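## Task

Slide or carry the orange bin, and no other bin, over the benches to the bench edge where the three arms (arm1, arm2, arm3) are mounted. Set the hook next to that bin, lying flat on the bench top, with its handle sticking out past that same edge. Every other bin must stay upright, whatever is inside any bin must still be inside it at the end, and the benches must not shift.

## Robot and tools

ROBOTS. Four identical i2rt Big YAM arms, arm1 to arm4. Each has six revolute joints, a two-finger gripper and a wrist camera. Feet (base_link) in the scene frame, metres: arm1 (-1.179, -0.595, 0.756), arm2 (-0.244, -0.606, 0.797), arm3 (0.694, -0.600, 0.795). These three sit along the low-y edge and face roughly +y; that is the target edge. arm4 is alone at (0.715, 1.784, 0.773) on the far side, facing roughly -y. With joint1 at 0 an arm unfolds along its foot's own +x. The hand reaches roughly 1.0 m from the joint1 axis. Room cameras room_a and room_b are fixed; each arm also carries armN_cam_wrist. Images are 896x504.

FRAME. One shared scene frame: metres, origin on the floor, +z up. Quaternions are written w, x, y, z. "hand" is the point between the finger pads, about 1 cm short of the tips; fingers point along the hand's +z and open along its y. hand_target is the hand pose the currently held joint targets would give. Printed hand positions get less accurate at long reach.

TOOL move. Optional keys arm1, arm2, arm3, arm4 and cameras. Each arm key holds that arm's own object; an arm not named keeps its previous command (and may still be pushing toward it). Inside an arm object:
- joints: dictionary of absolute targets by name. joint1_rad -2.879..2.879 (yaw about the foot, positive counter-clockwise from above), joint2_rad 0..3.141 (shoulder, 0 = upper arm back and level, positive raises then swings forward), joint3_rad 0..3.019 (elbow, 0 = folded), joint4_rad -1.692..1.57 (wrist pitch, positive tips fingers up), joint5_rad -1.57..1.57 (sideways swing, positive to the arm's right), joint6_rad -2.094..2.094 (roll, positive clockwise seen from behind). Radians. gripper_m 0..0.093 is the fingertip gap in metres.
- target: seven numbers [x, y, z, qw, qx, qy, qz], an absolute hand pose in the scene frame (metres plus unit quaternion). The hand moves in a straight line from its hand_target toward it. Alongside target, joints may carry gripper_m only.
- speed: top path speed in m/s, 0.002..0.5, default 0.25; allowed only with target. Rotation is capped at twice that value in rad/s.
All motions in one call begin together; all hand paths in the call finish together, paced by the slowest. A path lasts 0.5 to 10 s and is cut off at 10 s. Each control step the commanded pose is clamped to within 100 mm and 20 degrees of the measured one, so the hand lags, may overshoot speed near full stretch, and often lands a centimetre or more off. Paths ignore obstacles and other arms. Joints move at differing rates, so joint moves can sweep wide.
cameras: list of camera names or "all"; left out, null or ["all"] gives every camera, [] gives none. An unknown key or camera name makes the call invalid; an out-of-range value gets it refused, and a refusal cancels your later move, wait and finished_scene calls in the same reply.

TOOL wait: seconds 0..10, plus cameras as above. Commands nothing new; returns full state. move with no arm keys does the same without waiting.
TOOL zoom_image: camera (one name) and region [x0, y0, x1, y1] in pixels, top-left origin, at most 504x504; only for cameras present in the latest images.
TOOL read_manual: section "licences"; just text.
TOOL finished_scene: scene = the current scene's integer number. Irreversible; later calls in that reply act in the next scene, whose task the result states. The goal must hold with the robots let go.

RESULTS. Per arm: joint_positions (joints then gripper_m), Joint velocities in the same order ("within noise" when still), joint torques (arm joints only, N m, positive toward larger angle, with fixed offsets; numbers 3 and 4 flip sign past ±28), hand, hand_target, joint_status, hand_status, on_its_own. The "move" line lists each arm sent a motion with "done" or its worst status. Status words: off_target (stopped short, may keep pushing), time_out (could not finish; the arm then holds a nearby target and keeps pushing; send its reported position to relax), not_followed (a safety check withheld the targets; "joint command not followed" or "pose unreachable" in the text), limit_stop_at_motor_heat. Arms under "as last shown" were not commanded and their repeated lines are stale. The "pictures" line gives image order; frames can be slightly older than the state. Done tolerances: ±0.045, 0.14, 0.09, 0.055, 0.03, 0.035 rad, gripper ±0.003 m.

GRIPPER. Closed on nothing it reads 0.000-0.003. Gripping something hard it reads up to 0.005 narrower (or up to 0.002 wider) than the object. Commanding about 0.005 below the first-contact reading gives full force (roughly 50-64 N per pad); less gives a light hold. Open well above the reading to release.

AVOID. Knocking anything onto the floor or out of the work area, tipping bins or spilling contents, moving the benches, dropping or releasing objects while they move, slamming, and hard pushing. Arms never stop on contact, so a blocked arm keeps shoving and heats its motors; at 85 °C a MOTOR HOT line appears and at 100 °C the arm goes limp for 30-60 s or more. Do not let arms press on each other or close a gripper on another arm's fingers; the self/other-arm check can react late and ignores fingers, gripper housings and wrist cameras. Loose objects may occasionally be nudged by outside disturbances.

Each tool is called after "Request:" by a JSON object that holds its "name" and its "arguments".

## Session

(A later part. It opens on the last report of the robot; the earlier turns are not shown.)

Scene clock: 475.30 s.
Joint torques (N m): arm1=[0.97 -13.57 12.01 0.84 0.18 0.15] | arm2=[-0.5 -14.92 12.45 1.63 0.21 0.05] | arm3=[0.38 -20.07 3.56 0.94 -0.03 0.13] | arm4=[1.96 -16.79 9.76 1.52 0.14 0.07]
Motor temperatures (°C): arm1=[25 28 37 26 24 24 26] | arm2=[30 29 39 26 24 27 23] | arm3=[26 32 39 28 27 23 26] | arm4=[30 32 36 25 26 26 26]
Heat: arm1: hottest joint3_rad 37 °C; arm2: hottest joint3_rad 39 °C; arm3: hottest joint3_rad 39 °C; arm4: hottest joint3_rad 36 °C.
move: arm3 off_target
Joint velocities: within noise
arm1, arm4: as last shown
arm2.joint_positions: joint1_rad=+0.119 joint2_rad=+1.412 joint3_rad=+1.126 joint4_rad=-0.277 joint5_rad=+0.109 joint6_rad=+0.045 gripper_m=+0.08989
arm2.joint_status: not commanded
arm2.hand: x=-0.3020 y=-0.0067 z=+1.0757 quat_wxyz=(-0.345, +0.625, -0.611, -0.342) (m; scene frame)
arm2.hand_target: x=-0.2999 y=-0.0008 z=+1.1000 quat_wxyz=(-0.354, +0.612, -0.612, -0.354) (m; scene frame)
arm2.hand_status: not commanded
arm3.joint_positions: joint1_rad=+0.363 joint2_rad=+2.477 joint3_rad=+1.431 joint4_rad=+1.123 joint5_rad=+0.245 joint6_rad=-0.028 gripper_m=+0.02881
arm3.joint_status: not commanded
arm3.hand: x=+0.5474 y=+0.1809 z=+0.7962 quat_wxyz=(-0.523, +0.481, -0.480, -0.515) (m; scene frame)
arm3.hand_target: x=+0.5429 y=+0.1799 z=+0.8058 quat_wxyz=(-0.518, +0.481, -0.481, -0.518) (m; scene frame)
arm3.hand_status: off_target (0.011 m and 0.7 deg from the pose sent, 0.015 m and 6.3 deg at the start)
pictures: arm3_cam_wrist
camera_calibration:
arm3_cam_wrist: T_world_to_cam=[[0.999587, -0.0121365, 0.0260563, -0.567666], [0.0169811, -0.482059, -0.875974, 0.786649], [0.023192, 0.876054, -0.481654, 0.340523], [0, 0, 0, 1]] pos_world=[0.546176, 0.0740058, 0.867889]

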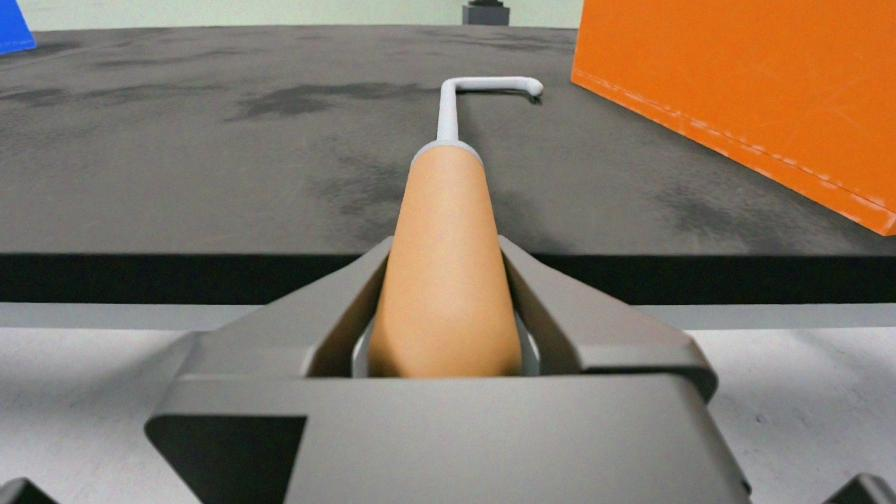

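Request:
{"name": "move", "arguments": {"arm3": {"target":[0.543,0.18,0.806,0.5,-0.5,0.5,0.5],"speed":0.05}, "cameras": ["arm3_cam_wrist"]}}

Request:
{"name": "move", "arguments": {"arm3": {"joints":{"gripper_m":0.04}}, "cameras": ["arm3_cam_wrist"]}}

Scene clock: 480.57 s.
Joint torques (N m): arm1=[0.97 -13.57 12.01 0.83 0.18 0.15] | arm2=[-0.5 -14.92 12.46 1.65 0.2 0.04] | arm3=[0.5 -19.78 3.79 0.9 0.02 0.16] | arm4=[1.96 -16.79 9.73 1.52 0.14 0.07]
Motor temperatures (°C): arm1=[25 28 37 26 24 24 26] | arm2=[30 29 39 26 24 27 23] | arm3=[26 32 39 28 27 23 26] | arm4=[30 32 36 25 26 26 26]
Heat: arm1: hottest joint3_rad 37 °C; arm2: hottest joint3_rad 39 °C; arm3: hottest joint3_rad 39 °C; arm4: hottest joint3_rad 36 °C.
move: arm3 off_target
Joint velocities: within noise
arm1, arm2, arm4: as last shown
arm3.joint_positions: joint1_rad=+0.363 joint2_rad=+2.436 joint3_rad=+1.411 joint4_rad=+1.027 joint5_rad=+0.245 joint6_rad=-0.010 gripper_m=+0.02878
arm3.joint_status: not commanded
arm3.hand: x=+0.5474 y=+0.1809 z=+0.7960 quat_wxyz=(-0.505, +0.500, -0.498, -0.498) (m; scene frame)
arm3.hand_target: x=+0.5429 y=+0.1800 z=+0.8059 quat_wxyz=(-0.500, +0.500, -0.500, -0.500) (m; scene frame)
arm3.hand_status: off_target (0.011 m and 0.7 deg from the pose sent, 0.011 m and 4.5 deg at the start)
pictures: arm3_cam_wrist
camera_calibration:
arm3_cam_wrist: T_world_to_cam=[[0.999589, -0.00945225, 0.0270728, -0.568898], [0.0175608, -0.544586, -0.838521, 0.767707], [0.0226694, 0.838652, -0.544196, 0.397247], [0, 0, 0, 1]] pos_world=[0.546177, 0.0795541, 0.875321]

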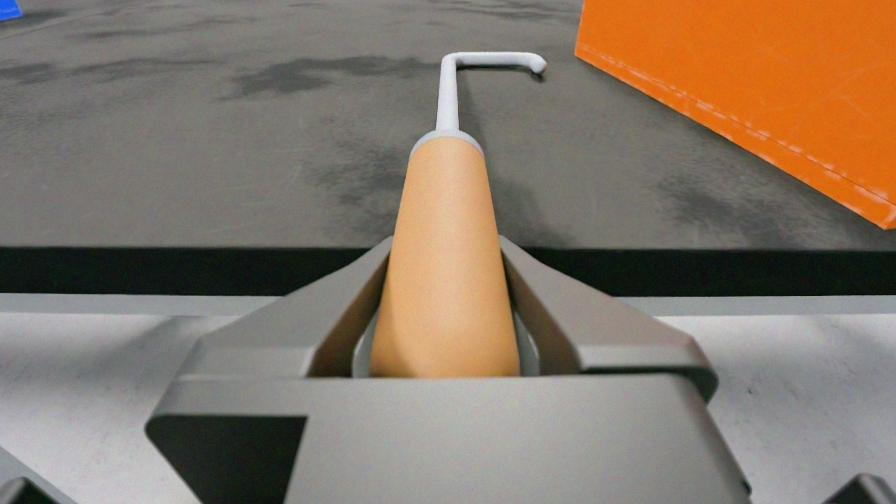

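Scene clock: 481.20 s.
Joint torques (N m): arm1=[0.91 -13.57 12.03 0.83 0.18 0.15] | arm2=[-0.5 -14.86 12.46 1.63 0.2 0.04] | arm3=[0.38 -19.78 4.25 1.31 0.04 0.13] | arm4=[1.9 -16.79 9.74 1.52 0.14 0.07]
Motor temperatures (°C): arm1=[25 28 37 26 24 24 26] | arm2=[30 29 39 26 24 27 23] | arm3=[26 32 39 28 27 23 26] | arm4=[30 32 36 25 26 26 26]
Heat: arm1: hottest joint3_rad 37 °C; arm2: hottest joint3_rad 39 °C; arm3: hottest joint3_rad 39 °C; arm4: hottest joint3_rad 36 °C.
move: arm3 done
Joint velocities: within noise
arm1.joint_positions: joint1_rad=-0.052 joint2_rad=+1.390 joint3_rad=+1.228 joint4_rad=-0.392 joint5_rad=-0.159 joint6_rad=-0.095 gripper_m=+0.08991
arm1.joint_status: not commanded
arm1.hand: x=-1.1022 y=+0.0018 z=+1.0882 quat_wxyz=(-0.349, +0.619, -0.610, -0.351) (m; scene frame)
arm1.hand_target: x=-1.1001 y=+0.0000 z=+1.1000 quat_wxyz=(-0.354, +0.612, -0.612, -0.354) (m; scene frame)
arm1.hand_status: not commanded
arm2, arm4: as last shown
arm3.joint_positions: joint1_rad=+0.363 joint2_rad=+2.436 joint3_rad=+1.405 joint4_rad=+1.015 joint5_rad=+0.245 joint6_rad=-0.009 gripper_m=+0.03992
arm3.joint_status: all done
arm3.hand: x=+0.5479 y=+0.1790 z=+0.7910 quat_wxyz=(-0.502, +0.504, -0.501, -0.493) (m; scene frame)
arm3.hand_target: x=+0.5429 y=+0.1800 z=+0.8060 quat_wxyz=(-0.500, +0.500, -0.500, -0.500) (m; scene frame)
arm3.hand_status: not commanded
pictures: arm3_cam_wrist
camera_calibration:
arm3_cam_wrist: T_world_to_cam=[[0.999505, -0.00895459, 0.0301653, -0.571693], [0.0200244, -0.558479, -0.829277, 0.756236], [0.0242725, 0.82947, -0.558023, 0.407862], [0, 0, 0, 1]] pos_world=[0.546367, 0.0789132, 0.87197]

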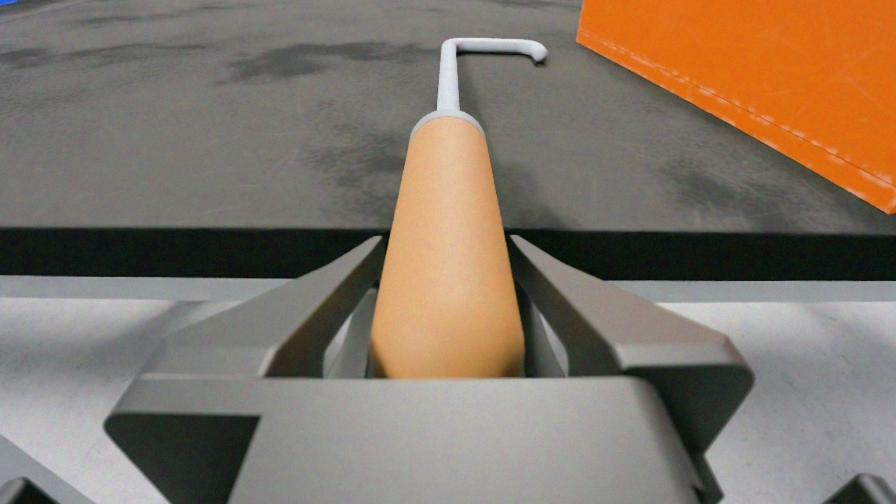

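Request:
{"name": "move", "arguments": {"arm3": {"joints":{"gripper_m":0.08}}, "cameras": []}}

Request:
{"name": "move", "arguments": {"arm3": {"target":[0.543,0.0,0.806,0.5,-0.5,0.5,0.5],"speed":0.1}, "cameras": ["room_a","room_b","arm3_cam_wrist"]}}

Request:
{"name": "zoom_image", "arguments": {"camera": "room_b", "region": [440, 180, 560, 260]}}

Request:
{"name": "zoom_image", "arguments": {"camera": "room_a", "region": [370, 230, 470, 320]}}

Scene clock: 486.27 s.
Joint torques (N m): arm1=[0.97 -13.57 12.03 0.84 0.18 0.15] | arm2=[-0.5 -14.8 12.45 1.63 0.2 0.05] | arm3=[0.15 -19.72 4.21 1.35 0.02 0.14] | arm4=[1.9 -16.73 9.74 1.52 0.15 0.07]
Motor temperatures (°C): arm1=[25 28 37 26 24 24 26] | arm2=[30 29 39 26 24 27 23] | arm3=[26 32 38 28 27 23 26] | arm4=[30 32 36 25 26 26 26]
Heat: arm1: hottest joint3_rad 37 °C; arm2: hottest joint3_rad 39 °C; arm3: hottest joint3_rad 38 °C; arm4: hottest joint3_rad 36 °C.
move: arm3 done
Joint velocities: within noise
arm1, arm2, arm4: as last shown
arm3.joint_positions: joint1_rad=+0.363 joint2_rad=+2.436 joint3_rad=+1.405 joint4_rad=+1.015 joint5_rad=+0.245 joint6_rad=-0.009 gripper_m=+0.07983
arm3.joint_status: all done
arm3.hand: x=+0.5479 y=+0.1790 z=+0.7910 quat_wxyz=(-0.502, +0.504, -0.501, -0.493) (m; scene frame)
arm3.hand_target: x=+0.5429 y=+0.1800 z=+0.8060 quat_wxyz=(-0.500, +0.500, -0.500, -0.500) (m; scene frame)
arm3.hand_status: not commanded
pictures: none
No camera images: "cameras" was empty.

Scene clock: 488.73 s.
Joint torques (N m): arm1=[0.91 -13.57 12.01 0.83 0.18 0.15] | arm2=[-0.5 -14.8 12.46 1.63 0.2 0.04] | arm3=[0.26 -15.79 1.76 2.5 0.13 0.14] | arm4=[1.96 -16.79 9.73 1.54 0.14 0.08]
Motor temperatures (°C): arm1=[25 28 37 26 24 24 26] | arm2=[30 29 39 26 24 27 23] | arm3=[26 32 38 28 27 23 26] | arm4=[30 32 36 25 26 26 26]
Heat: arm1: hottest joint3_rad 37 °C; arm2: hottest joint3_rad 39 °C; arm3: hottest joint3_rad 38 °C; arm4: hottest joint3_rad 36 °C.
move: arm3 off_target
Joint velocities: within noise
arm1, arm2, arm4: as last shown
arm3.joint_positions: joint1_rad=+0.458 joint2_rad=+2.269 joint3_rad=+0.859 joint4_rad=+1.361 joint5_rad=+0.338 joint6_rad=-0.008 gripper_m=+0.07992
arm3.joint_status: not commanded
arm3.hand: x=+0.5473 y=-0.0002 z=+0.7859 quat_wxyz=(-0.496, +0.515, -0.505, -0.483) (m; scene frame)
arm3.hand_target: x=+0.5430 y=+0.0001 z=+0.8057 quat_wxyz=(-0.500, +0.500, -0.500, -0.500) (m; scene frame)
arm3.hand_status: off_target (0.021 m and 2.7 deg from the pose sent, 0.180 m and 1.0 deg at the start)
pictures: arm3_cam_wrist, room_a, room_b
camera_calibration:
arm3_cam_wrist: T_world_to_cam=[[0.999114, -0.00643353, 0.0415899, -0.581354], [0.0300346, -0.583243, -0.811742, 0.632701], [0.0294794, 0.812272, -0.582534, 0.570075], [0, 0, 0, 1]] pos_world=[0.545031, -0.097778, 0.869856]

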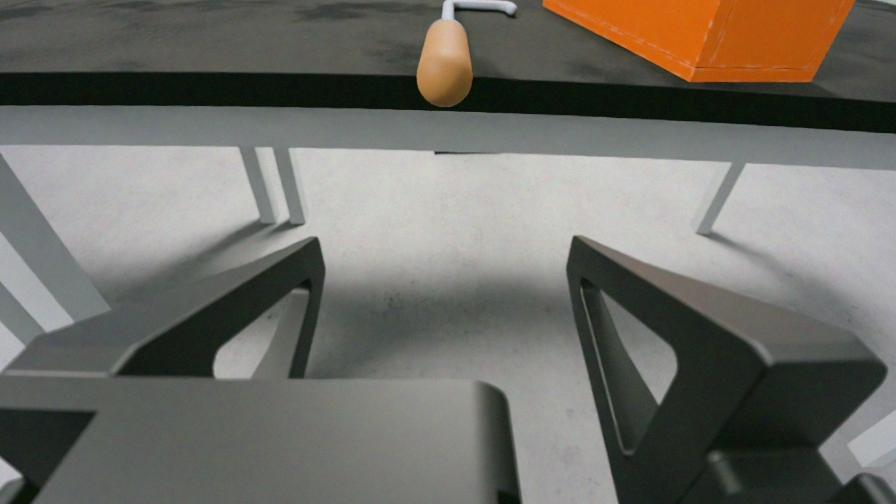

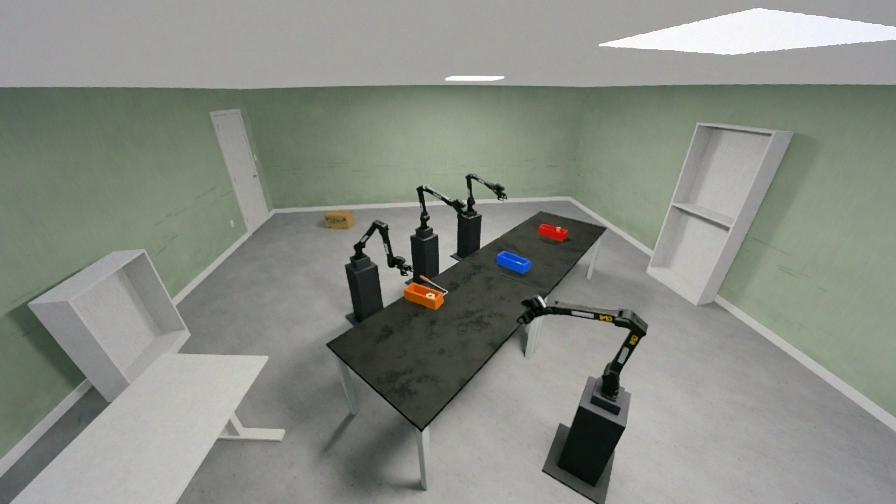

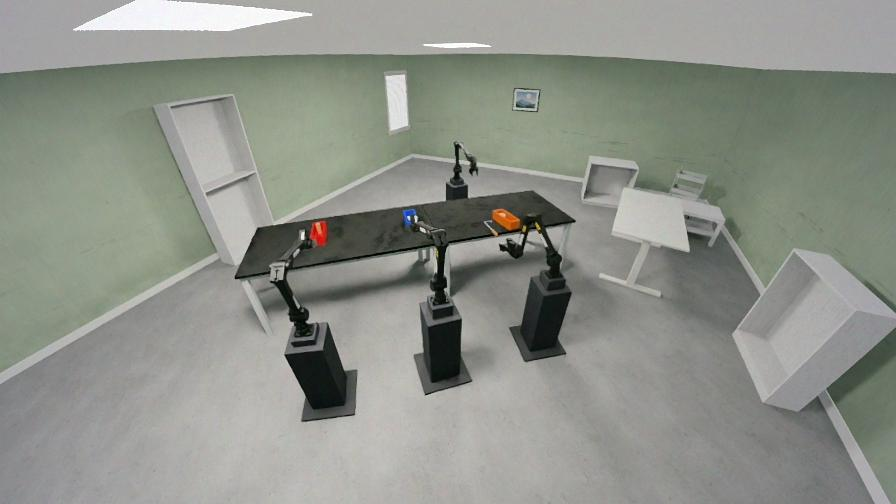

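Scaled by 4.200 from the camera's 896x504 image, which has a finer 1280x720 frame.

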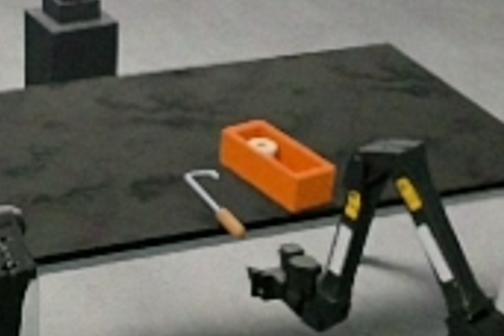

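Scaled by 5.040 from the camera's 896x504 image, which has a finer 1280x720 frame.

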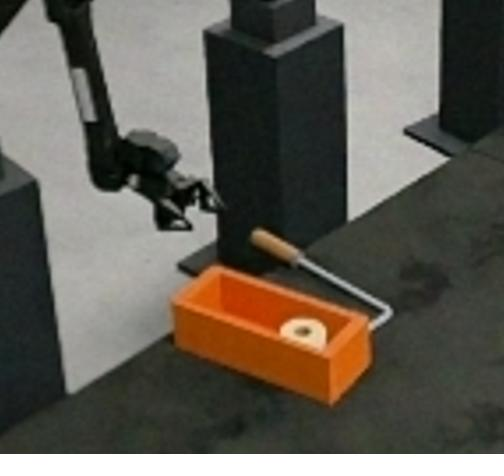

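Request:
{"name": "finished_scene", "arguments": {"scene": 2}}

The scene is finished: the task was done.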